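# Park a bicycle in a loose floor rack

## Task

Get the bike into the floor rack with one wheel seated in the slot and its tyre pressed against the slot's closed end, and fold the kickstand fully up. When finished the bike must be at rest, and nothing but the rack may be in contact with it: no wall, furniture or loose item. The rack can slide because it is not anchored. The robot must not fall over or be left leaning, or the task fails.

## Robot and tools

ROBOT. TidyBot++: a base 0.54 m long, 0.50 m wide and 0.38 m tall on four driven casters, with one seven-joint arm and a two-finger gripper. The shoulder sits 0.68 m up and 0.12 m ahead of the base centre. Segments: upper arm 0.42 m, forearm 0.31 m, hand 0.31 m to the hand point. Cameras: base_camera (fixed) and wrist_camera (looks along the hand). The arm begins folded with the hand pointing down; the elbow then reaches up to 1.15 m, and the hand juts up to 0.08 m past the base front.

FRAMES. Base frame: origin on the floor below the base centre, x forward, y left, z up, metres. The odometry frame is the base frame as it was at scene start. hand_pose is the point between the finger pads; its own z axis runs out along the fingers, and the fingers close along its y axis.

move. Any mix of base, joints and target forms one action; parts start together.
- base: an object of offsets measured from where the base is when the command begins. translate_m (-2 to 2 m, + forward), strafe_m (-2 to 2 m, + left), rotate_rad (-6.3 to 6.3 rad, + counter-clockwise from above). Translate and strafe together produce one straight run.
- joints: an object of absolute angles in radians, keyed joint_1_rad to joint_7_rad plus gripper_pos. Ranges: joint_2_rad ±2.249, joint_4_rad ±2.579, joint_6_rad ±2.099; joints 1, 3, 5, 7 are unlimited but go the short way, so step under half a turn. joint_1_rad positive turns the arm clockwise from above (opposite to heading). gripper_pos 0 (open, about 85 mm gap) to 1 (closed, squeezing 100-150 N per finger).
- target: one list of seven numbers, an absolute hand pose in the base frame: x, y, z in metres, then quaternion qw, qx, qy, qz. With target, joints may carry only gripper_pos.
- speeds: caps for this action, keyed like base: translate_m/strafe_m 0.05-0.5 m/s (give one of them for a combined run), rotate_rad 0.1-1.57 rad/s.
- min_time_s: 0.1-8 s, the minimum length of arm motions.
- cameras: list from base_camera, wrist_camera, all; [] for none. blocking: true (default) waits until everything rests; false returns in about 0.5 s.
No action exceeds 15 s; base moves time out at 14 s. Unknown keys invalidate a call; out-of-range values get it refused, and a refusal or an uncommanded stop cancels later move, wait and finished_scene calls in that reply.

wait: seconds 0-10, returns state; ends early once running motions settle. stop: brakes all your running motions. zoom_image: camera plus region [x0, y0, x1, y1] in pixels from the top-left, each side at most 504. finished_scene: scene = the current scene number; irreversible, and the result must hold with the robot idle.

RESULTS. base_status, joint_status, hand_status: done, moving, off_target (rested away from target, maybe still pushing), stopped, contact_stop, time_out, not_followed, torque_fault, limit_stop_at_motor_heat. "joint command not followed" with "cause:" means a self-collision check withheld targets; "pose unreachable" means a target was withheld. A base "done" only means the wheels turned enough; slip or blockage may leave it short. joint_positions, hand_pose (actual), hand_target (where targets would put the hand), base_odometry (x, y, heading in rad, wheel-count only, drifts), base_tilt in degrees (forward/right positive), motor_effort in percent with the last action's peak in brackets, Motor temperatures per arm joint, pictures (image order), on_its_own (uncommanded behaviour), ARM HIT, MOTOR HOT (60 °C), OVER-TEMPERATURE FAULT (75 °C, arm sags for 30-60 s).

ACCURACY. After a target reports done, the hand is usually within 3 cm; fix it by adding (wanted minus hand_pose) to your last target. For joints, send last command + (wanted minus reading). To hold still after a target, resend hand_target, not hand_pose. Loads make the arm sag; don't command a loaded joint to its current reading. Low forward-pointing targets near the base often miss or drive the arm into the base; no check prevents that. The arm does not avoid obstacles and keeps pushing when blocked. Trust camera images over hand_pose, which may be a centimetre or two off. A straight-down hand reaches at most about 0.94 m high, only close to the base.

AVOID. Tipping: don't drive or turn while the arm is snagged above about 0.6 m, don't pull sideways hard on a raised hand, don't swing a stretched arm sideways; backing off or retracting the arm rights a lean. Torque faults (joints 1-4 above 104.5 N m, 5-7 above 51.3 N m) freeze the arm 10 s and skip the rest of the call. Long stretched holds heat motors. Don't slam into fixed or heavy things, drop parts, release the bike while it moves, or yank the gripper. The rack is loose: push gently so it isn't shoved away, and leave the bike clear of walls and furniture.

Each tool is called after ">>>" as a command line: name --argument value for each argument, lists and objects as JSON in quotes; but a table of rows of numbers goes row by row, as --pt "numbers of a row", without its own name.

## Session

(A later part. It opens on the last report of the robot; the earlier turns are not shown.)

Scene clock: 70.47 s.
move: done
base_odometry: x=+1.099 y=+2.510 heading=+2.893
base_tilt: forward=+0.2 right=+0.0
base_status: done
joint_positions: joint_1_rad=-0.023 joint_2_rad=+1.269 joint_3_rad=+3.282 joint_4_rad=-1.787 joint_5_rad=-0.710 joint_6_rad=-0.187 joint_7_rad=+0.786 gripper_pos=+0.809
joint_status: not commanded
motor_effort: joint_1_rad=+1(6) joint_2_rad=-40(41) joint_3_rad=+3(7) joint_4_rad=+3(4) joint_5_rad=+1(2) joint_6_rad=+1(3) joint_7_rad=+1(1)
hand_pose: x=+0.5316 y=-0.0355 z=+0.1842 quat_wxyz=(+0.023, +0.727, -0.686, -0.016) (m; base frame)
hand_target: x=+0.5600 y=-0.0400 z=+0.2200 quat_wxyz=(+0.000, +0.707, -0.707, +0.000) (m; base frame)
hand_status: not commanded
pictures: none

>>> move --base '{"translate_m": 0.102, "strafe_m": -0.082}' --speeds '{"translate_m": 0.2}'

>>> move --target '[0.549, -0.04, 0.135, 0, 0.7071, -0.7071, 0]' --min_time_s 1.5

>>> move --target '[0.549, -0.04, 0.105, 0, 0.7071, -0.7071, 0]' --min_time_s 1

>>> move --joints '{"gripper_pos": 0}'

>>> move --target '[0.54, -0.04, 0.36, 0, 0.7071, -0.7071, 0]'

>>> move --joints '{"joint_1_rad": 0, "joint_2_rad": -0.366, "joint_3_rad": 3.11, "joint_4_rad": -2.54, "joint_5_rad": 0.018, "joint_6_rad": -0.15, "joint_7_rad": 1.54}' --base '{"translate_m": -0.4}'

>>> move --base '{"strafe_m": 0.4}' --cameras '["all"]'

Scene clock: 72.07 s.
move: done
base_odometry: x=+1.020 y=+2.615 heading=+2.894
base_tilt: forward=+0.3 right=+0.0
base_status: done
joint_positions: joint_1_rad=-0.020 joint_2_rad=+1.267 joint_3_rad=+3.282 joint_4_rad=-1.796 joint_5_rad=-0.710 joint_6_rad=-0.190 joint_7_rad=+0.786 gripper_pos=+0.809
joint_status: not commanded
motor_effort: joint_1_rad=+1(3) joint_2_rad=-40(43) joint_3_rad=+3(4) joint_4_rad=+3(5) joint_5_rad=+1(2) joint_6_rad=+1(3) joint_7_rad=+1(1)
hand_pose: x=+0.5264 y=-0.0361 z=+0.1848 quat_wxyz=(+0.025, +0.726, -0.687, -0.020) (m; base frame)
hand_target: x=+0.5600 y=-0.0400 z=+0.2200 quat_wxyz=(+0.000, +0.707, -0.707, +0.000) (m; base frame)
hand_status: not commanded
pictures: none

Scene clock: 74.00 s.
move: done
base_odometry: x=+1.020 y=+2.615 heading=+2.894
base_tilt: forward=+0.3 right=+0.0
base_status: not commanded
joint_positions: joint_1_rad=+0.038 joint_2_rad=+1.376 joint_3_rad=+3.218 joint_4_rad=-1.719 joint_5_rad=-0.711 joint_6_rad=-0.147 joint_7_rad=+0.788 gripper_pos=+0.809
joint_status: not commanded
motor_effort: joint_1_rad=+1(1) joint_2_rad=-39(41) joint_3_rad=+1(3) joint_4_rad=+2(3) joint_5_rad=+0(2) joint_6_rad=+0(2) joint_7_rad=+1(1)
hand_pose: x=+0.5254 y=-0.0313 z=+0.1384 quat_wxyz=(+0.014, +0.715, -0.698, -0.031) (m; base frame)
hand_target: x=+0.5490 y=-0.0400 z=+0.1350 quat_wxyz=(+0.000, +0.707, -0.707, +0.000) (m; base frame)
hand_status: done (0.025 m and 4.1 deg from the pose sent, 0.055 m and 4.8 deg at the start)
pictures: none

Scene clock: 75.30 s.
move: done
base_odometry: x=+1.020 y=+2.615 heading=+2.894
base_tilt: forward=+0.3 right=+0.0
base_status: not commanded
joint_positions: joint_1_rad=+0.049 joint_2_rad=+1.414 joint_3_rad=+3.210 joint_4_rad=-1.662 joint_5_rad=-0.711 joint_6_rad=-0.121 joint_7_rad=+0.788 gripper_pos=+0.809
joint_status: not commanded
motor_effort: joint_1_rad=+1(1) joint_2_rad=-34(40) joint_3_rad=+0(1) joint_4_rad=+2(3) joint_5_rad=+1(2) joint_6_rad=-1(2) joint_7_rad=+1(1)
hand_pose: x=+0.5462 y=-0.0373 z=+0.1227 quat_wxyz=(+0.004, +0.714, -0.700, -0.013) (m; base frame)
hand_target: x=+0.5490 y=-0.0400 z=+0.1050 quat_wxyz=(+0.000, +0.707, -0.707, +0.000) (m; base frame)
hand_status: done (0.018 m and 1.9 deg from the pose sent, 0.042 m and 4.1 deg at the start)
pictures: none

Scene clock: 76.40 s.
move: done
base_odometry: x=+1.020 y=+2.615 heading=+2.894
base_tilt: forward=+0.2 right=+0.0
base_status: not commanded
joint_positions: joint_1_rad=+0.049 joint_2_rad=+1.414 joint_3_rad=+3.210 joint_4_rad=-1.659 joint_5_rad=-0.711 joint_6_rad=-0.121 joint_7_rad=+0.788 gripper_pos=+0.000
joint_status: all done
motor_effort: joint_1_rad=+1(1) joint_2_rad=-33(35) joint_3_rad=+0(1) joint_4_rad=+2(3) joint_5_rad=+1(2) joint_6_rad=+0(1) joint_7_rad=+1(1)
hand_pose: x=+0.5480 y=-0.0373 z=+0.1226 quat_wxyz=(+0.003, +0.714, -0.700, -0.012) (m; base frame)
hand_target: x=+0.5490 y=-0.0400 z=+0.1050 quat_wxyz=(+0.000, +0.707, -0.707, +0.000) (m; base frame)
hand_status: not commanded
pictures: none

Scene clock: 78.27 s.
move: done
base_odometry: x=+1.020 y=+2.615 heading=+2.894
base_tilt: forward=+0.2 right=+0.0
base_status: not commanded
joint_positions: joint_1_rad=-0.102 joint_2_rad=+0.880 joint_3_rad=+3.427 joint_4_rad=-1.940 joint_5_rad=-0.645 joint_6_rad=-0.363 joint_7_rad=+0.685 gripper_pos=+0.000
joint_status: not commanded
motor_effort: joint_1_rad=+1(1) joint_2_rad=-29(36) joint_3_rad=+3(3) joint_4_rad=+6(6) joint_5_rad=+1(2) joint_6_rad=+0(1) joint_7_rad=+0(1)
hand_pose: x=+0.5579 y=-0.0409 z=+0.3469 quat_wxyz=(-0.013, +0.707, -0.707, +0.019) (m; base frame)
hand_target: x=+0.5400 y=-0.0400 z=+0.3600 quat_wxyz=(+0.000, +0.707, -0.707, +0.000) (m; base frame)
hand_status: done (0.022 m and 2.6 deg from the pose sent, 0.238 m and 1.8 deg at the start)
pictures: none

Scene clock: 81.03 s.
move: done
base_odometry: x=+1.408 y=+2.517 heading=+2.894
base_tilt: forward=+0.2 right=+0.0
base_status: done
joint_positions: joint_1_rad=-0.018 joint_2_rad=-0.347 joint_3_rad=+3.139 joint_4_rad=-2.516 joint_5_rad=-0.032 joint_6_rad=-0.230 joint_7_rad=+1.499 gripper_pos=+0.000
joint_status: all done
motor_effort: joint_1_rad=+1(2) joint_2_rad=-3(31) joint_3_rad=+1(3) joint_4_rad=+16(17) joint_5_rad=+1(2) joint_6_rad=+7(7) joint_7_rad=+1(2)
hand_pose: x=+0.4460 y=+0.0105 z=+0.6711 quat_wxyz=(-0.026, +0.931, -0.037, +0.362) (m; base frame)
hand_target: x=+0.4539 y=+0.0104 z=+0.6832 quat_wxyz=(-0.002, +0.918, +0.009, +0.397) (m; base frame)
hand_status: not commanded
pictures: none

Scene clock: 83.17 s.
move: done
base_odometry: x=+1.311 y=+2.129 heading=+2.895
base_tilt: forward=+0.2 right=+0.0
base_status: done
joint_positions: joint_1_rad=-0.017 joint_2_rad=-0.347 joint_3_rad=+3.132 joint_4_rad=-2.516 joint_5_rad=-0.030 joint_6_rad=-0.229 joint_7_rad=+1.501 gripper_pos=+0.000
joint_status: not commanded
motor_effort: joint_1_rad=+1(1) joint_2_rad=-3(4) joint_3_rad=+0(1) joint_4_rad=+15(16) joint_5_rad=+1(2) joint_6_rad=+6(7) joint_7_rad=+1(1)
hand_pose: x=+0.4460 y=+0.0119 z=+0.6713 quat_wxyz=(-0.024, +0.931, -0.033, +0.363) (m; base frame)
hand_target: x=+0.4539 y=+0.0104 z=+0.6832 quat_wxyz=(-0.002, +0.918, +0.009, +0.397) (m; base frame)
hand_status: not commanded
pictures: base_camera, wrist_camera
camera_calibration:
wrist_camera: T_world_to_cam=[[-0.0381921, -0.993262, -0.109416, 0.109631], [-0.741542, 0.101567, -0.663174, 0.826893], [0.669818, 0.0558083, -0.740425, 0.332882], [0, 0, 0, 1]] pos_world=[0.394393, 0.00632987, 0.806843]

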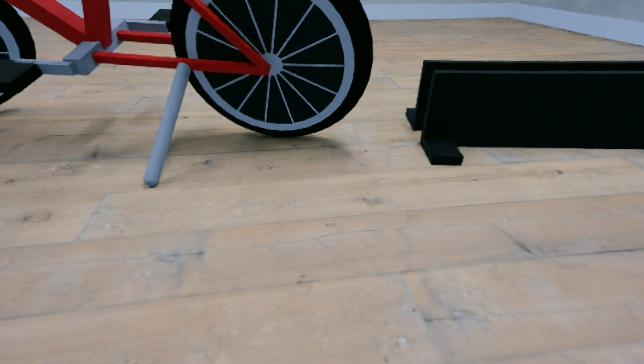

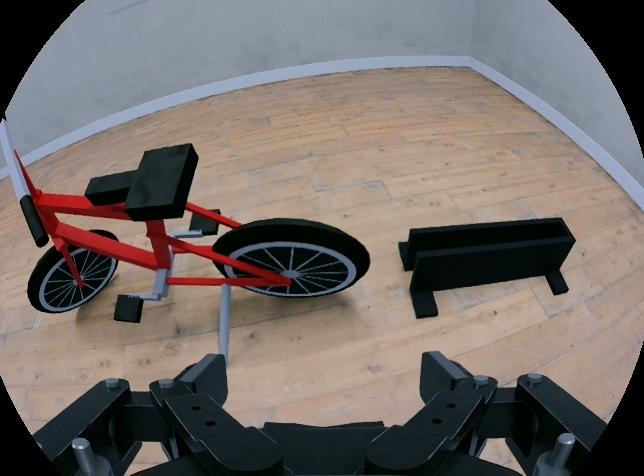

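>>> move --base '{"strafe_m": 0.33}' --target '[0.48, 0.0, 0.76, -0.1106, 0.698, -0.698, 0.1106]'

>>> move --base '{"translate_m": 0.2}' --target '[0.60, 0.025, 0.67, -0.1106, 0.698, -0.698, 0.1106]' --cameras '["all"]'

Scene clock: 86.13 s.
move: done
base_odometry: x=+1.230 y=+1.808 heading=+2.895
base_tilt: forward=+0.2 right=+0.0
base_status: done
joint_positions: joint_1_rad=+0.114 joint_2_rad=-0.139 joint_3_rad=+3.058 joint_4_rad=-1.839 joint_5_rad=-0.030 joint_6_rad=-1.048 joint_7_rad=+0.068 gripper_pos=+0.000
joint_status: not commanded
motor_effort: joint_1_rad=+1(1) joint_2_rad=-11(11) joint_3_rad=+0(2) joint_4_rad=+16(17) joint_5_rad=+2(2) joint_6_rad=+3(7) joint_7_rad=+1(1)
hand_pose: x=+0.4910 y=-0.0009 z=+0.7700 quat_wxyz=(-0.137, +0.704, -0.683, +0.139) (m; base frame)
hand_target: x=+0.4800 y=+0.0000 z=+0.7600 quat_wxyz=(-0.111, +0.698, -0.698, +0.111) (m; base frame)
hand_status: done (0.015 m and 4.8 deg from the pose sent, 0.096 m and 88.6 deg at the start)
pictures: none

Scene clock: 87.73 s.
move: done
base_odometry: x=+1.036 y=+1.857 heading=+2.896
base_tilt: forward=+0.2 right=+0.0
base_status: done
joint_positions: joint_1_rad=-0.267 joint_2_rad=+0.208 joint_3_rad=+3.389 joint_4_rad=-1.774 joint_5_rad=-0.031 joint_6_rad=-0.917 joint_7_rad=+0.056 gripper_pos=+0.000
joint_status: not commanded
motor_effort: joint_1_rad=+1(1) joint_2_rad=-20(23) joint_3_rad=+0(1) joint_4_rad=+15(17) joint_5_rad=+1(2) joint_6_rad=+2(4) joint_7_rad=+1(1)
hand_pose: x=+0.5716 y=+0.0197 z=+0.6677 quat_wxyz=(-0.078, +0.726, -0.676, +0.098) (m; base frame)
hand_target: x=+0.6000 y=+0.0250 z=+0.6700 quat_wxyz=(-0.111, +0.698, -0.698, +0.111) (m; base frame)
hand_status: done (0.029 m and 5.7 deg from the pose sent, 0.150 m and 4.8 deg at the start)
pictures: base_camera, wrist_camera
camera_calibration:
wrist_camera: T_world_to_cam=[[-0.959225, -0.0505702, -0.278082, 0.742357], [-0.0471403, 0.998707, -0.0190112, 0.0721182], [0.278684, -0.00512711, -0.960369, 0.617284], [0, 0, 0, 1]] pos_world=[0.54346, -0.0313189, 0.800628]

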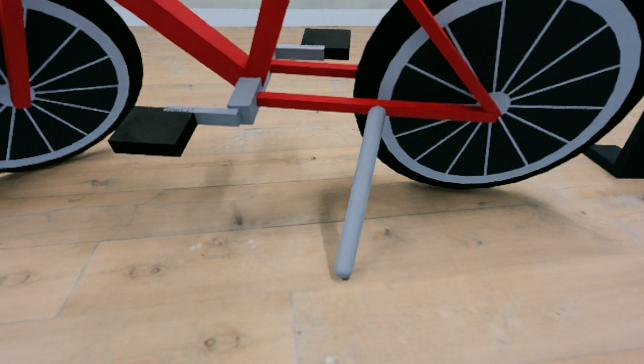

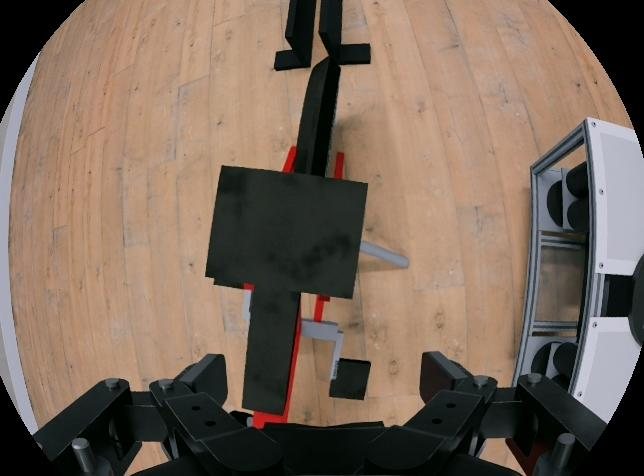

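>>> move --base '{"translate_m": 0.04}' --target '[0.615, 0.046, 0.585, -0.105, 0.662, -0.732, 0.116]' --min_time_s 1.5 --cameras '["wrist_camera"]'

Scene clock: 90.00 s.
move: done
base_odometry: x=+0.997 y=+1.867 heading=+2.896
base_tilt: forward=+0.3 right=+0.0
base_status: done
joint_positions: joint_1_rad=-0.488 joint_2_rad=+0.363 joint_3_rad=+3.612 joint_4_rad=-1.843 joint_5_rad=-0.184 joint_6_rad=-0.695 joint_7_rad=+0.042 gripper_pos=+0.000
joint_status: not commanded
motor_effort: joint_1_rad=+1(1) joint_2_rad=-23(24) joint_3_rad=+2(3) joint_4_rad=+13(16) joint_5_rad=+1(2) joint_6_rad=+2(3) joint_7_rad=+1(1)
hand_pose: x=+0.6043 y=+0.0476 z=+0.5996 quat_wxyz=(-0.092, +0.694, -0.706, +0.109) (m; base frame)
hand_target: x=+0.6150 y=+0.0460 z=+0.5850 quat_wxyz=(-0.105, +0.662, -0.733, +0.116) (m; base frame)
hand_status: done (0.018 m and 5.1 deg from the pose sent, 0.097 m and 10.5 deg at the start)
pictures: wrist_camera
camera_calibration:
wrist_camera: T_world_to_cam=[[-0.948912, 0.0355223, -0.313535, 0.767068], [0.0383482, 0.99926, -0.00284813, -0.0169009], [0.313202, -0.0147261, -0.949572, 0.516084], [0, 0, 0, 1]] pos_world=[0.566889, -0.00275973, 0.730514]

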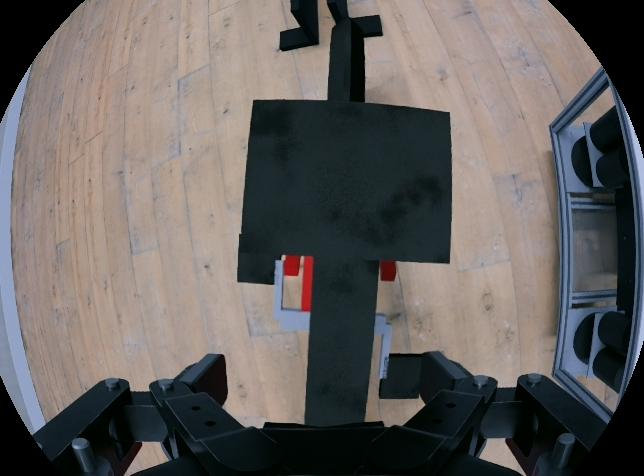

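>>> move --target '[0.624, 0.044, 0.53, -0.105, 0.662, -0.732, 0.116]' --min_time_s 1.5

>>> move --target '[0.630, 0.038, 0.463, -0.105, 0.662, -0.732, 0.116]' --min_time_s 1.5 --cameras '["wrist_camera"]'

Scene clock: 92.90 s.
move: done
base_odometry: x=+0.997 y=+1.867 heading=+2.896
base_tilt: forward=+0.3 right=+0.0
base_status: not commanded
joint_positions: joint_1_rad=-0.488 joint_2_rad=+0.478 joint_3_rad=+3.634 joint_4_rad=-1.890 joint_5_rad=-0.377 joint_6_rad=-0.564 joint_7_rad=+0.137 gripper_pos=+0.000
joint_status: not commanded
motor_effort: joint_1_rad=+1(1) joint_2_rad=-25(26) joint_3_rad=+3(3) joint_4_rad=+12(14) joint_5_rad=+0(2) joint_6_rad=+2(3) joint_7_rad=+1(1)
hand_pose: x=+0.6150 y=+0.0565 z=+0.5452 quat_wxyz=(-0.104, +0.671, -0.728, +0.096) (m; base frame)
hand_target: x=+0.6240 y=+0.0440 z=+0.5300 quat_wxyz=(-0.105, +0.662, -0.733, +0.116) (m; base frame)
hand_status: done (0.022 m and 2.5 deg from the pose sent, 0.072 m and 5.1 deg at the start)
pictures: none

Scene clock: 94.70 s.
move: done
base_odometry: x=+0.997 y=+1.867 heading=+2.896
base_tilt: forward=+0.2 right=+0.0
base_status: not commanded
joint_positions: joint_1_rad=-0.431 joint_2_rad=+0.613 joint_3_rad=+3.607 joint_4_rad=-1.932 joint_5_rad=-0.602 joint_6_rad=-0.403 joint_7_rad=+0.354 gripper_pos=+0.000
joint_status: not commanded
motor_effort: joint_1_rad=+1(1) joint_2_rad=-26(28) joint_3_rad=+4(4) joint_4_rad=+10(12) joint_5_rad=+0(1) joint_6_rad=+2(3) joint_7_rad=+1(1)
hand_pose: x=+0.6289 y=+0.0426 z=+0.4836 quat_wxyz=(-0.107, +0.666, -0.731, +0.106) (m; base frame)
hand_target: x=+0.6300 y=+0.0380 z=+0.4630 quat_wxyz=(-0.105, +0.662, -0.733, +0.116) (m; base frame)
hand_status: done (0.021 m and 1.2 deg from the pose sent, 0.086 m and 2.5 deg at the start)
pictures: wrist_camera
camera_calibration:
wrist_camera: T_world_to_cam=[[-0.937325, 0.113715, -0.329381, 0.751322], [0.108831, 0.993503, 0.0332931, -0.0747395], [0.331026, -0.00464038, -0.94361, 0.383575], [0, 0, 0, 1]] pos_world=[0.585393, -0.00940274, 0.611904]

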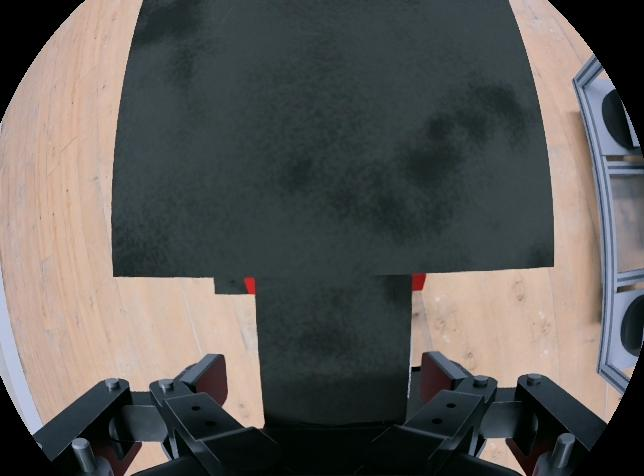

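>>> move --joints '{"gripper_pos": 1}'

>>> move --target '[0.70, 0.036, 0.475, -0.0527, 0.685, -0.724, 0.0581]' --min_time_s 2

>>> move --target '[0.77, 0.036, 0.475, 0.0, 0.69, -0.724, 0.0]' --min_time_s 2 --cameras '["all"]'

Scene clock: 96.70 s.
move: off_target
base_odometry: x=+0.997 y=+1.867 heading=+2.896
base_tilt: forward=+0.2 right=+0.0
base_status: not commanded
joint_positions: joint_1_rad=-0.430 joint_2_rad=+0.612 joint_3_rad=+3.605 joint_4_rad=-1.939 joint_5_rad=-0.603 joint_6_rad=-0.399 joint_7_rad=+0.371 gripper_pos=+0.423
joint_status: gripper_pos off_target (ended at +0.423, target +1.000)
motor_effort: joint_1_rad=+1(3) joint_2_rad=-22(27) joint_3_rad=+3(4) joint_4_rad=+10(14) joint_5_rad=-1(7) joint_6_rad=+3(7) joint_7_rad=+0(6)
hand_pose: x=+0.6263 y=+0.0419 z=+0.4824 quat_wxyz=(-0.106, +0.671, -0.726, +0.107) (m; base frame)
hand_target: x=+0.6300 y=+0.0380 z=+0.4630 quat_wxyz=(-0.105, +0.662, -0.733, +0.116) (m; base frame)
hand_status: not commanded
pictures: none

Scene clock: 99.00 s.
move: done
base_odometry: x=+0.997 y=+1.867 heading=+2.896
base_tilt: forward=+0.3 right=+0.0
base_status: not commanded
joint_positions: joint_1_rad=-0.319 joint_2_rad=+0.742 joint_3_rad=+3.572 joint_4_rad=-1.544 joint_5_rad=-0.442 joint_6_rad=-0.703 joint_7_rad=+0.204 gripper_pos=+0.480
joint_status: not commanded
on_its_own: gripper_pos moved +0.056 toward your old target +1.000
motor_effort: joint_1_rad=+0(4) joint_2_rad=-32(33) joint_3_rad=+3(4) joint_4_rad=+15(19) joint_5_rad=+1(4) joint_6_rad=+3(9) joint_7_rad=+2(2)
hand_pose: x=+0.7134 y=+0.0339 z=+0.4993 quat_wxyz=(-0.088, +0.673, -0.730, +0.081) (m; base frame)
hand_target: x=+0.7000 y=+0.0360 z=+0.4750 quat_wxyz=(-0.053, +0.685, -0.724, +0.058) (m; base frame)
hand_status: done (0.028 m and 5.1 deg from the pose sent, 0.074 m and 8.4 deg at the start)
pictures: none

Scene clock: 101.30 s.
move: done
base_odometry: x=+0.997 y=+1.867 heading=+2.896
base_tilt: forward=+0.2 right=-0.1
base_status: not commanded
joint_positions: joint_1_rad=-0.188 joint_2_rad=+0.984 joint_3_rad=+3.466 joint_4_rad=-0.960 joint_5_rad=-0.319 joint_6_rad=-1.162 joint_7_rad=+0.071 gripper_pos=+0.480
joint_status: not commanded
motor_effort: joint_1_rad=+1(2) joint_2_rad=-41(43) joint_3_rad=+3(4) joint_4_rad=+15(16) joint_5_rad=+1(2) joint_6_rad=+3(5) joint_7_rad=+1(4)
hand_pose: x=+0.7849 y=+0.0470 z=+0.4977 quat_wxyz=(-0.036, +0.695, -0.718, +0.018) (m; base frame)
hand_target: x=+0.7700 y=+0.0360 z=+0.4750 quat_wxyz=(+0.000, +0.690, -0.724, +0.000) (m; base frame)
hand_status: done (0.029 m and 4.7 deg from the pose sent, 0.062 m and 13.9 deg at the start)
pictures: base_camera, wrist_camera
camera_calibration:
wrist_camera: T_world_to_cam=[[-0.99244, 0.0586734, -0.107794, 0.837153], [0.0545616, 0.99768, 0.0407089, -0.0578398], [0.109932, 0.0345198, -0.993339, 0.541671], [0, 0, 0, 1]] pos_world=[0.774433, -0.0101114, 0.630657]

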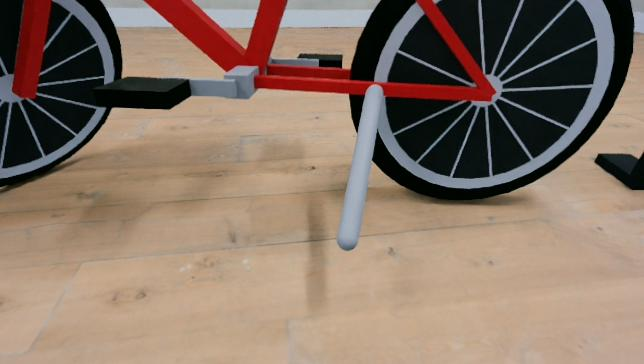

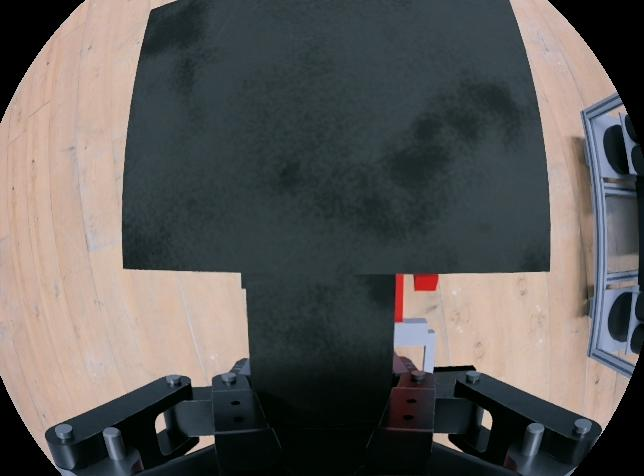

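>>> move --target '[0.785, 0.04, 0.475, 0.03, 0.706, -0.706, -0.03]' --min_time_s 1.5

>>> move --base '{"strafe_m": -0.1}' --speeds '{"strafe_m": 0.1}' --cameras '["all"]'

Scene clock: 103.30 s.
move: done
base_odometry: x=+0.997 y=+1.867 heading=+2.896
base_tilt: forward=+0.2 right=+0.0
base_status: not commanded
joint_positions: joint_1_rad=-0.151 joint_2_rad=+1.122 joint_3_rad=+3.402 joint_4_rad=-0.649 joint_5_rad=-0.279 joint_6_rad=-1.387 joint_7_rad=+0.039 gripper_pos=+0.480
joint_status: not commanded
motor_effort: joint_1_rad=+3(4) joint_2_rad=-46(47) joint_3_rad=+2(3) joint_4_rad=+15(16) joint_5_rad=+3(3) joint_6_rad=+0(3) joint_7_rad=+4(5)
hand_pose: x=+0.8050 y=+0.0685 z=+0.4934 quat_wxyz=(-0.015, +0.715, -0.699, -0.013) (m; base frame)
hand_target: x=+0.7850 y=+0.0400 z=+0.4750 quat_wxyz=(+0.030, +0.706, -0.706, -0.030) (m; base frame)
hand_status: done (0.039 m and 5.7 deg from the pose sent, 0.024 m and 9.5 deg at the start)
pictures: none

Scene clock: 105.27 s.
move: done
base_odometry: x=+1.021 y=+1.963 heading=+2.897
base_tilt: forward=+0.3 right=+0.0
base_status: done
joint_positions: joint_1_rad=-0.154 joint_2_rad=+1.124 joint_3_rad=+3.365 joint_4_rad=-0.617 joint_5_rad=-0.282 joint_6_rad=-1.400 joint_7_rad=-0.042 gripper_pos=+0.502
joint_status: not commanded
motor_effort: joint_1_rad=+6(11) joint_2_rad=-41(48) joint_3_rad=+6(8) joint_4_rad=+13(15) joint_5_rad=+12(17) joint_6_rad=-2(8) joint_7_rad=+11(20)
hand_pose: x=+0.8094 y=+0.0907 z=+0.5019 quat_wxyz=(-0.032, +0.696, -0.717, -0.023) (m; base frame)
hand_target: x=+0.7850 y=+0.0400 z=+0.4750 quat_wxyz=(+0.030, +0.706, -0.706, -0.030) (m; base frame)
hand_status: not commanded
pictures: base_camera, wrist_camera
camera_calibration:
wrist_camera: T_world_to_cam=[[-0.997494, 0.0575447, -0.041153, 0.830104], [0.053665, 0.994507, 0.0898609, -0.126665], [0.0460979, 0.0874273, -0.995104, 0.589377], [0, 0, 0, 1]] pos_world=[0.807653, 0.0266739, 0.632035]

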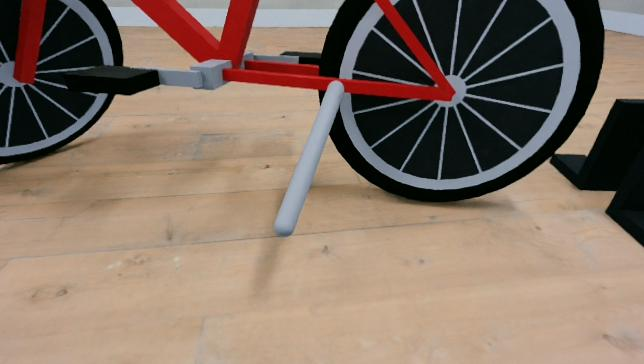

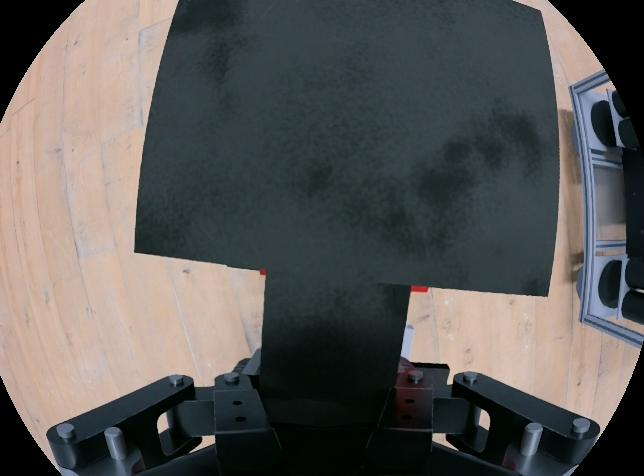

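>>> move --base '{"strafe_m": -0.12}' --speeds '{"strafe_m": 0.1}' --cameras '["all"]'

Scene clock: 107.27 s.
move: done
base_odometry: x=+1.050 y=+2.080 heading=+2.897
base_tilt: forward=+0.3 right=+0.0
base_status: done
joint_positions: joint_1_rad=-0.172 joint_2_rad=+1.124 joint_3_rad=+3.360 joint_4_rad=-0.617 joint_5_rad=-0.290 joint_6_rad=-1.405 joint_7_rad=-0.059 gripper_pos=+0.502
joint_status: not commanded
motor_effort: joint_1_rad=+8(12) joint_2_rad=-46(48) joint_3_rad=+6(9) joint_4_rad=+15(17) joint_5_rad=+14(17) joint_6_rad=+0(5) joint_7_rad=+15(18)
hand_pose: x=+0.8057 y=+0.1078 z=+0.5019 quat_wxyz=(-0.033, +0.696, -0.717, -0.030) (m; base frame)
hand_target: x=+0.7850 y=+0.0400 z=+0.4750 quat_wxyz=(+0.030, +0.706, -0.706, -0.030) (m; base frame)
hand_status: not commanded
pictures: base_camera, wrist_camera
camera_calibration:
wrist_camera: T_world_to_cam=[[-0.997891, 0.0557452, -0.0332427, 0.821991], [0.0521093, 0.99345, 0.101697, -0.148053], [0.0386941, 0.0997506, -0.99426, 0.592361], [0, 0, 0, 1]] pos_world=[0.805052, 0.0421725, 0.631343]

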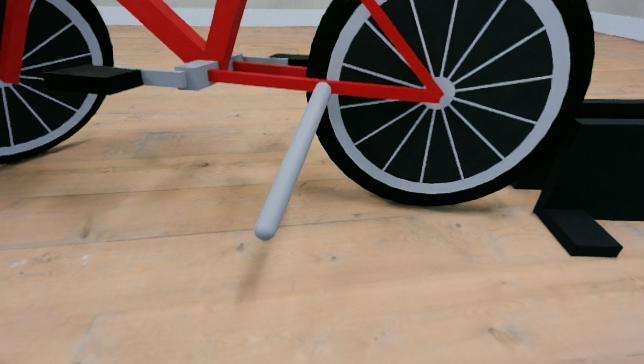

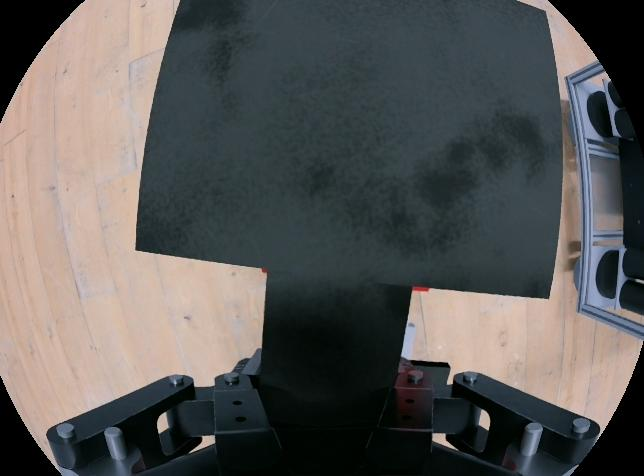

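>>> move --base '{"strafe_m": -0.12}' --speeds '{"strafe_m": 0.1}' --cameras '["all"]'

>>> zoom_image --camera "base_camera" --region '[404, 40, 644, 280]'

Scene clock: 156.40 s.
move: done
base_odometry: x=+1.079 y=+2.196 heading=+2.897
base_tilt: forward=+0.2 right=+0.0
base_status: done
joint_positions: joint_1_rad=-0.174 joint_2_rad=+1.125 joint_3_rad=+3.350 joint_4_rad=-0.617 joint_5_rad=-0.298 joint_6_rad=-1.408 joint_7_rad=-0.063 gripper_pos=+0.502
joint_status: not commanded
motor_effort: joint_1_rad=+8(16) joint_2_rad=-44(47) joint_3_rad=+7(10) joint_4_rad=+14(17) joint_5_rad=+16(19) joint_6_rad=-2(4) joint_7_rad=+16(19)
hand_pose: x=+0.8033 y=+0.1164 z=+0.5015 quat_wxyz=(-0.036, +0.696, -0.716, -0.039) (m; base frame)
hand_target: x=+0.7850 y=+0.0400 z=+0.4750 quat_wxyz=(+0.030, +0.706, -0.706, -0.030) (m; base frame)
hand_status: not commanded
pictures: base_camera, wrist_camera
camera_calibration:
wrist_camera: T_world_to_cam=[[-0.998182, 0.0545211, -0.0257084, 0.81573], [0.0511507, 0.99178, 0.117288, -0.16325], [0.0318917, 0.11576, -0.992765, 0.594037], [0, 0, 0, 1]] pos_world=[0.803652, 0.0486683, 0.629858]

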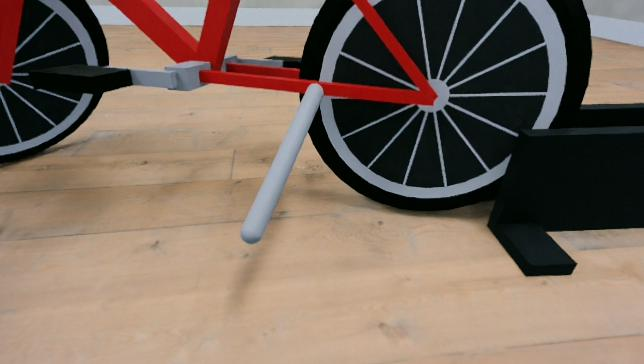

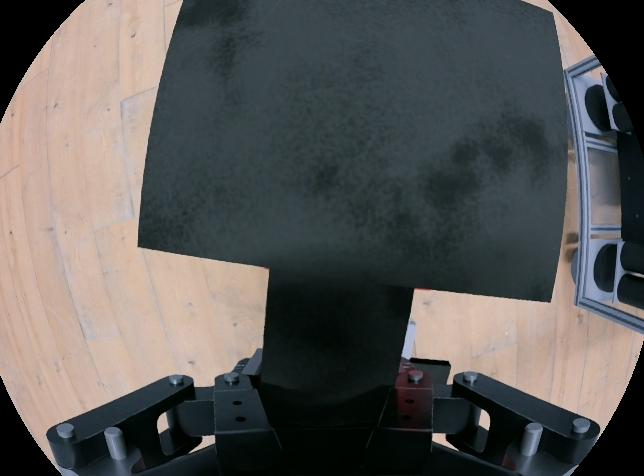

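Scaled by 2.100.

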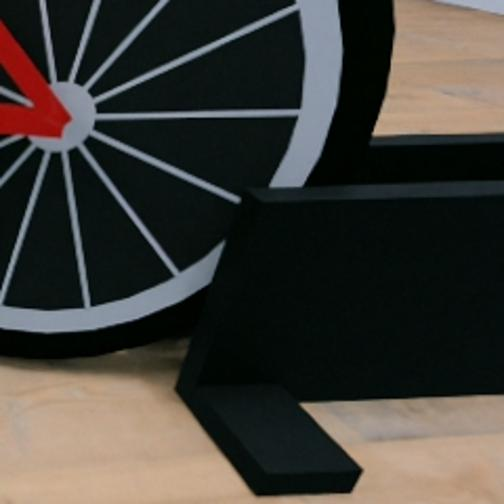

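Already in the slot. Continue.

>>> move --base '{"strafe_m": -0.15}' --speeds '{"strafe_m": 0.1}' --cameras '["all"]'

>>> move --base '{"strafe_m": -0.1}' --speeds '{"strafe_m": 0.1}' --cameras '["all"]'

Scene clock: 158.60 s.
move: done
base_odometry: x=+1.115 y=+2.341 heading=+2.898
base_tilt: forward=+0.2 right=-0.1
base_status: done
joint_positions: joint_1_rad=-0.257 joint_2_rad=+1.127 joint_3_rad=+3.318 joint_4_rad=-0.617 joint_5_rad=-0.323 joint_6_rad=-1.413 joint_7_rad=-0.068 gripper_pos=+0.502
joint_status: not commanded
motor_effort: joint_1_rad=+20(25) joint_2_rad=-47(48) joint_3_rad=+13(16) joint_4_rad=+14(15) joint_5_rad=+20(26) joint_6_rad=-3(4) joint_7_rad=+13(21)
hand_pose: x=+0.7847 y=+0.1941 z=+0.5019 quat_wxyz=(-0.047, +0.726, -0.684, -0.064) (m; base frame)
hand_target: x=+0.7850 y=+0.0400 z=+0.4750 quat_wxyz=(+0.030, +0.706, -0.706, -0.030) (m; base frame)
hand_status: not commanded
pictures: base_camera, wrist_camera
camera_calibration:
wrist_camera: T_world_to_cam=[[-0.999428, -0.0324207, -0.0096498, 0.802792], [-0.0335863, 0.985023, 0.169121, -0.197589], [0.00402224, 0.169349, -0.985548, 0.593842], [0, 0, 0, 1]] pos_world=[0.793308, 0.12009, 0.626423]

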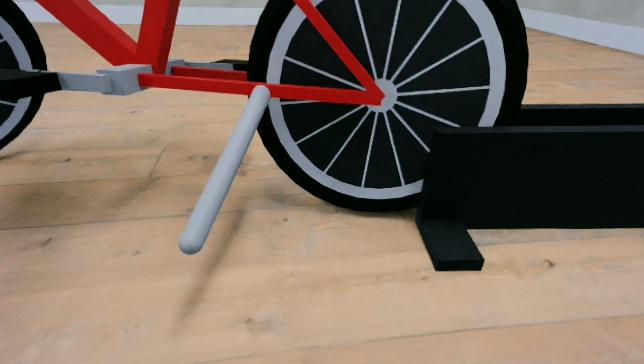

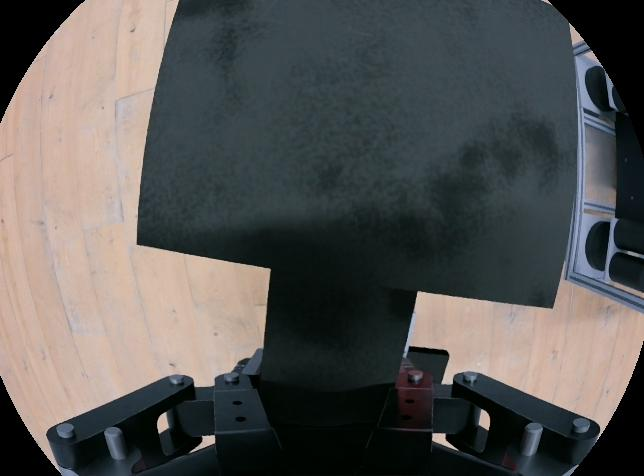

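Scene clock: 160.17 s.
move: done
base_odometry: x=+1.139 y=+2.438 heading=+2.899
base_tilt: forward=+0.3 right=-0.1
base_status: done
joint_positions: joint_1_rad=-0.270 joint_2_rad=+1.128 joint_3_rad=+3.308 joint_4_rad=-0.616 joint_5_rad=-0.344 joint_6_rad=-1.413 joint_7_rad=-0.068 gripper_pos=+0.503
joint_status: not commanded
motor_effort: joint_1_rad=+23(28) joint_2_rad=-46(49) joint_3_rad=+14(18) joint_4_rad=+14(15) joint_5_rad=+24(28) joint_6_rad=-4(7) joint_7_rad=+15(18)
hand_pose: x=+0.7797 y=+0.2136 z=+0.5024 quat_wxyz=(-0.055, +0.729, -0.677, -0.077) (m; base frame)
hand_target: x=+0.7850 y=+0.0400 z=+0.4750 quat_wxyz=(+0.030, +0.706, -0.706, -0.030) (m; base frame)
hand_status: not commanded
pictures: base_camera, wrist_camera
camera_calibration:
wrist_camera: T_world_to_cam=[[-0.998903, -0.0466639, -0.00403283, 0.798193], [-0.0465415, 0.979227, 0.197355, -0.219893], [-0.00526032, 0.197326, -0.980324, 0.589751], [0, 0, 0, 1]] pos_world=[0.790186, 0.136198, 0.624763]

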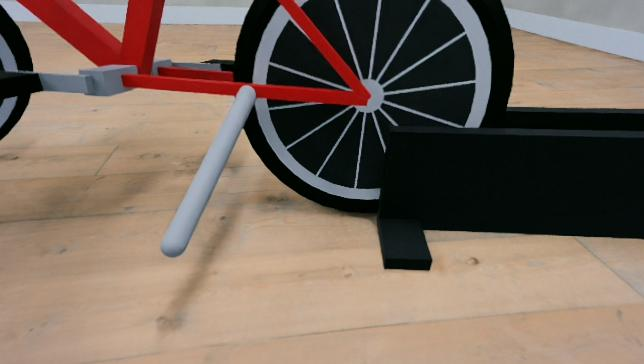

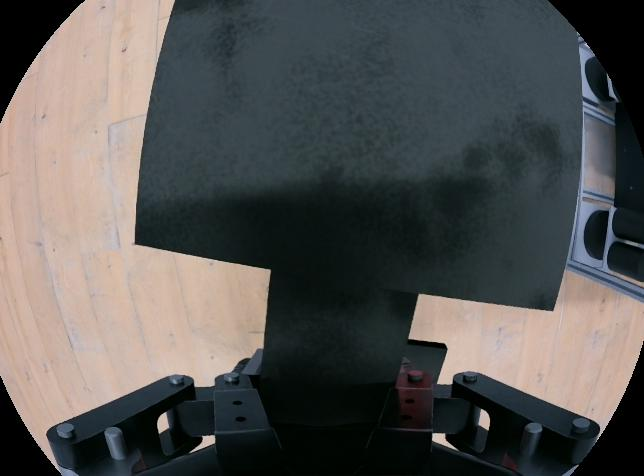

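>>> move --base '{"strafe_m": -0.15}' --speeds '{"strafe_m": 0.1}' --cameras '["all"]'

Scene clock: 162.50 s.
move: done
base_odometry: x=+1.175 y=+2.583 heading=+2.900
base_tilt: forward=+0.3 right=+0.0
base_status: done
joint_positions: joint_1_rad=-0.278 joint_2_rad=+1.129 joint_3_rad=+3.302 joint_4_rad=-0.616 joint_5_rad=-0.353 joint_6_rad=-1.413 joint_7_rad=-0.069 gripper_pos=+0.503
joint_status: not commanded
motor_effort: joint_1_rad=+22(30) joint_2_rad=-47(49) joint_3_rad=+14(19) joint_4_rad=+15(16) joint_5_rad=+24(29) joint_6_rad=-4(7) joint_7_rad=+17(19)
hand_pose: x=+0.7765 y=+0.2242 z=+0.5026 quat_wxyz=(-0.058, +0.732, -0.674, -0.083) (m; base frame)
hand_target: x=+0.7850 y=+0.0400 z=+0.4750 quat_wxyz=(+0.030, +0.706, -0.706, -0.030) (m; base frame)
hand_status: not commanded
pictures: base_camera, wrist_camera
camera_calibration:
wrist_camera: T_world_to_cam=[[-0.998474, -0.0552255, -0.000669712, 0.795406], [-0.0541206, 0.975936, 0.211233, -0.230795], [-0.0110119, 0.210947, -0.977435, 0.587658], [0, 0, 0, 1]] pos_world=[0.788172, 0.145203, 0.623682]

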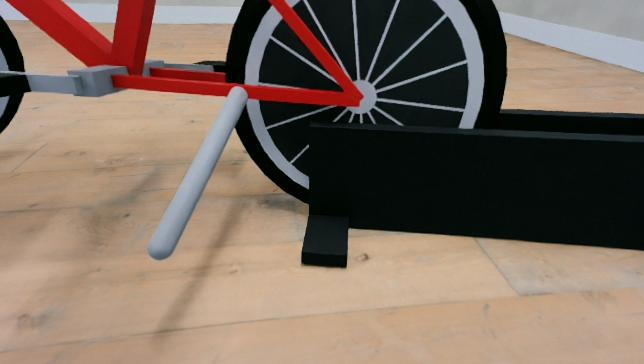

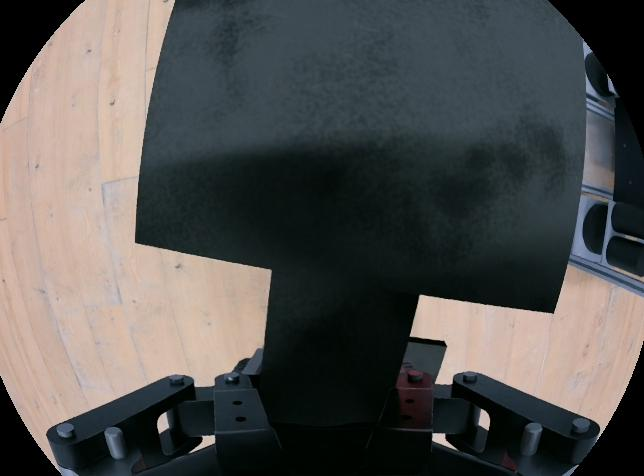

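Good. Continue.

>>> move --base '{"strafe_m": -0.12}' --speeds '{"strafe_m": 0.1}' --cameras '["base_camera"]'

>>> move --base '{"strafe_m": -0.08}' --speeds '{"strafe_m": 0.08}' --cameras '["base_camera"]'

Scene clock: 164.37 s.
move: done
base_odometry: x=+1.204 y=+2.700 heading=+2.900
base_tilt: forward=+0.2 right=+0.0
base_status: done
joint_positions: joint_1_rad=-0.206 joint_2_rad=+1.130 joint_3_rad=+3.300 joint_4_rad=-0.617 joint_5_rad=-0.360 joint_6_rad=-1.413 joint_7_rad=-0.073 gripper_pos=+0.503
joint_status: not commanded
motor_effort: joint_1_rad=+12(30) joint_2_rad=-46(49) joint_3_rad=+8(18) joint_4_rad=+15(16) joint_5_rad=+17(30) joint_6_rad=-3(7) joint_7_rad=+19(21)
hand_pose: x=+0.7903 y=+0.1788 z=+0.5020 quat_wxyz=(-0.063, +0.705, -0.701, -0.085) (m; base frame)
hand_target: x=+0.7850 y=+0.0400 z=+0.4750 quat_wxyz=(+0.030, +0.706, -0.706, -0.030) (m; base frame)
hand_status: not commanded
pictures: base_camera

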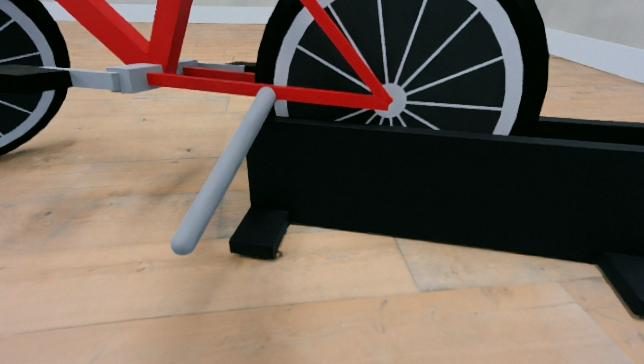

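Scene clock: 166.33 s.
move: done
base_odometry: x=+1.223 y=+2.777 heading=+2.901
base_tilt: forward=+0.3 right=+0.0
base_status: done
joint_positions: joint_1_rad=-0.197 joint_2_rad=+1.132 joint_3_rad=+3.301 joint_4_rad=-0.617 joint_5_rad=-0.365 joint_6_rad=-1.414 joint_7_rad=-0.080 gripper_pos=+0.503
joint_status: not commanded
motor_effort: joint_1_rad=+10(22) joint_2_rad=-47(49) joint_3_rad=+8(14) joint_4_rad=+15(17) joint_5_rad=+17(26) joint_6_rad=-5(9) joint_7_rad=+18(24)
hand_pose: x=+0.7913 y=+0.1737 z=+0.5014 quat_wxyz=(-0.063, +0.699, -0.707, -0.087) (m; base frame)
hand_target: x=+0.7850 y=+0.0400 z=+0.4750 quat_wxyz=(+0.030, +0.706, -0.706, -0.030) (m; base frame)
hand_status: not commanded
pictures: base_camera

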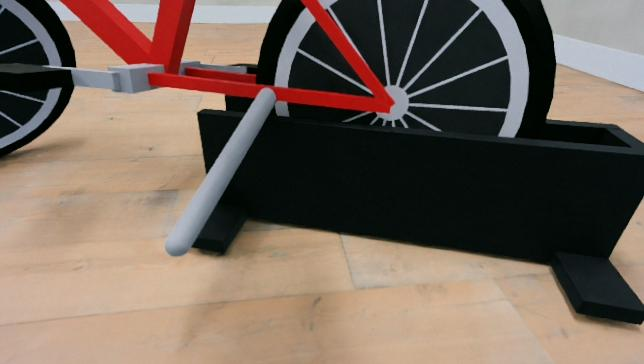

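>>> move --base '{"strafe_m": -0.09, "translate_m": -0.012}' --speeds '{"strafe_m": 0.08}' --cameras '["base_camera"]'

>>> move --base '{"strafe_m": -0.05, "translate_m": -0.007}' --speeds '{"strafe_m": 0.08}' --cameras '["base_camera"]'

>>> zoom_image --camera "base_camera" --region '[440, 60, 640, 200]'

Scene clock: 168.23 s.
move: done
base_odometry: x=+1.256 y=+2.861 heading=+2.901
base_tilt: forward=+0.3 right=+0.0
base_status: done
joint_positions: joint_1_rad=-0.215 joint_2_rad=+1.132 joint_3_rad=+3.301 joint_4_rad=-0.618 joint_5_rad=-0.365 joint_6_rad=-1.414 joint_7_rad=-0.081 gripper_pos=+0.503
joint_status: not commanded
motor_effort: joint_1_rad=+15(19) joint_2_rad=-46(48) joint_3_rad=+11(13) joint_4_rad=+15(16) joint_5_rad=+21(25) joint_6_rad=-2(9) joint_7_rad=+19(23)
hand_pose: x=+0.7878 y=+0.1855 z=+0.5012 quat_wxyz=(-0.062, +0.705, -0.701, -0.088) (m; base frame)
hand_target: x=+0.7850 y=+0.0400 z=+0.4750 quat_wxyz=(+0.030, +0.706, -0.706, -0.030) (m; base frame)
hand_status: not commanded
pictures: base_camera

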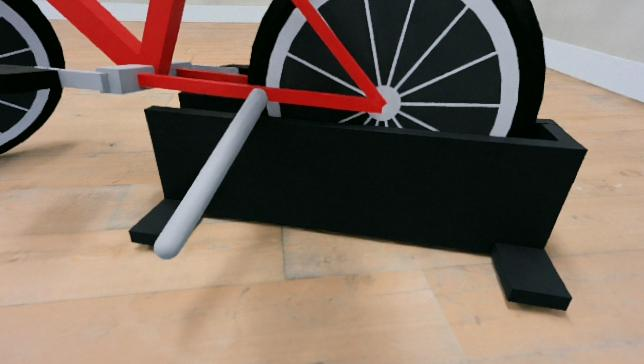

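Scene clock: 169.40 s.
move: done
base_odometry: x=+1.274 y=+2.908 heading=+2.901
base_tilt: forward=+0.3 right=-0.1
base_status: done
joint_positions: joint_1_rad=-0.245 joint_2_rad=+1.132 joint_3_rad=+3.301 joint_4_rad=-0.616 joint_5_rad=-0.374 joint_6_rad=-1.412 joint_7_rad=-0.091 gripper_pos=+0.503
joint_status: not commanded
motor_effort: joint_1_rad=+20(25) joint_2_rad=-44(49) joint_3_rad=+12(17) joint_4_rad=+12(16) joint_5_rad=+23(32) joint_6_rad=-6(11) joint_7_rad=+20(24)
hand_pose: x=+0.7826 y=+0.2084 z=+0.5017 quat_wxyz=(-0.064, +0.710, -0.695, -0.092) (m; base frame)
hand_target: x=+0.7850 y=+0.0400 z=+0.4750 quat_wxyz=(+0.030, +0.706, -0.706, -0.030) (m; base frame)
hand_status: not commanded
pictures: base_camera

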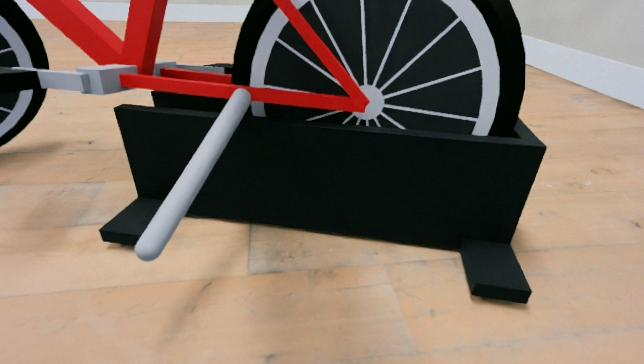

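Scaled by 2.520.

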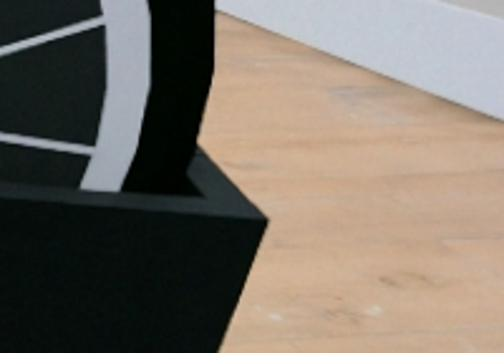

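>>> move --base '{"strafe_m": -0.05, "translate_m": -0.007}' --speeds '{"strafe_m": 0.08}' --cameras '["base_camera"]'

>>> move --base '{"strafe_m": -0.04, "translate_m": -0.005}' --speeds '{"strafe_m": 0.08}' --cameras '["all"]'

>>> zoom_image --camera "base_camera" --region '[420, 60, 620, 200]'

Scene clock: 170.80 s.
move: done
base_odometry: x=+1.292 y=+2.954 heading=+2.902
base_tilt: forward=+0.2 right=-0.1
base_status: done
joint_positions: joint_1_rad=-0.293 joint_2_rad=+1.133 joint_3_rad=+3.296 joint_4_rad=-0.614 joint_5_rad=-0.381 joint_6_rad=-1.410 joint_7_rad=-0.097 gripper_pos=+0.503
joint_status: not commanded
motor_effort: joint_1_rad=+27(31) joint_2_rad=-47(48) joint_3_rad=+16(19) joint_4_rad=+12(13) joint_5_rad=+28(32) joint_6_rad=-10(13) joint_7_rad=+17(25)
hand_pose: x=+0.7717 y=+0.2449 z=+0.5027 quat_wxyz=(-0.066, +0.725, -0.679, -0.097) (m; base frame)
hand_target: x=+0.7850 y=+0.0400 z=+0.4750 quat_wxyz=(+0.030, +0.706, -0.706, -0.030) (m; base frame)
hand_status: not commanded
pictures: base_camera

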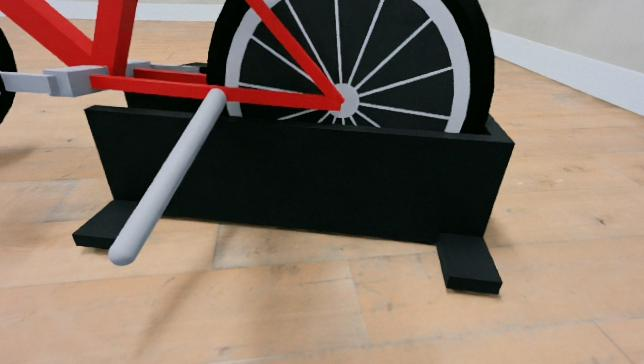

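Scene clock: 171.93 s.
move: done
base_odometry: x=+1.307 y=+2.992 heading=+2.902
base_tilt: forward=+0.2 right=-0.1
base_status: done
joint_positions: joint_1_rad=-0.305 joint_2_rad=+1.135 joint_3_rad=+3.289 joint_4_rad=-0.611 joint_5_rad=-0.389 joint_6_rad=-1.409 joint_7_rad=-0.096 gripper_pos=+0.503
joint_status: not commanded
motor_effort: joint_1_rad=+27(34) joint_2_rad=-45(50) joint_3_rad=+16(21) joint_4_rad=+10(13) joint_5_rad=+27(34) joint_6_rad=-11(14) joint_7_rad=+16(23)
hand_pose: x=+0.7683 y=+0.2586 z=+0.5035 quat_wxyz=(-0.071, +0.729, -0.673, -0.103) (m; base frame)
hand_target: x=+0.7850 y=+0.0400 z=+0.4750 quat_wxyz=(+0.030, +0.706, -0.706, -0.030) (m; base frame)
hand_status: not commanded
pictures: base_camera, wrist_camera
camera_calibration:
wrist_camera: T_world_to_cam=[[-0.998468, -0.054466, 0.00978864, 0.783595], [-0.0501519, 0.965384, 0.255965, -0.287846], [-0.0233912, 0.255082, -0.966636, 0.573881], [0, 0, 0, 1]] pos_world=[0.781382, 0.174174, 0.620743]

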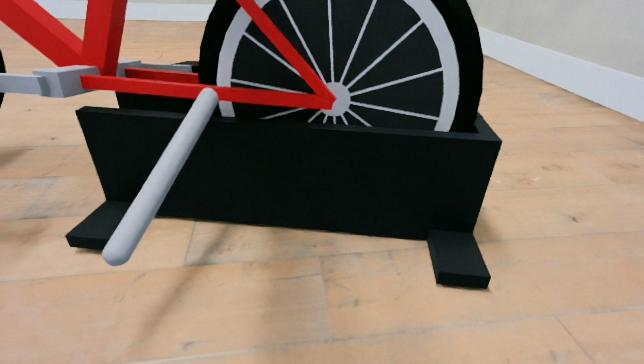

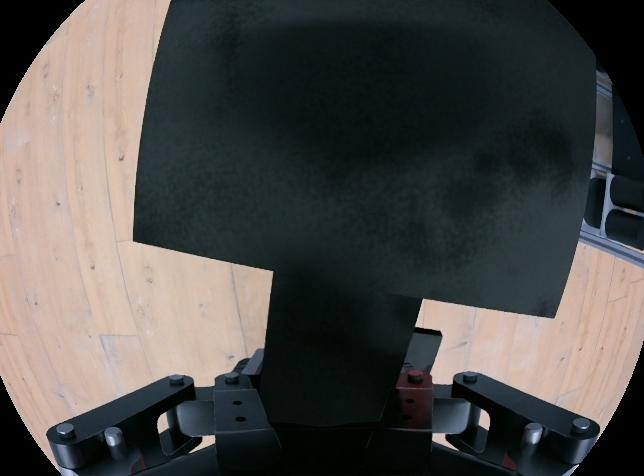

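Scaled by 2.520.

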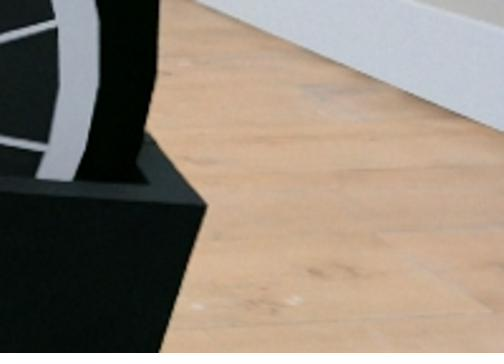

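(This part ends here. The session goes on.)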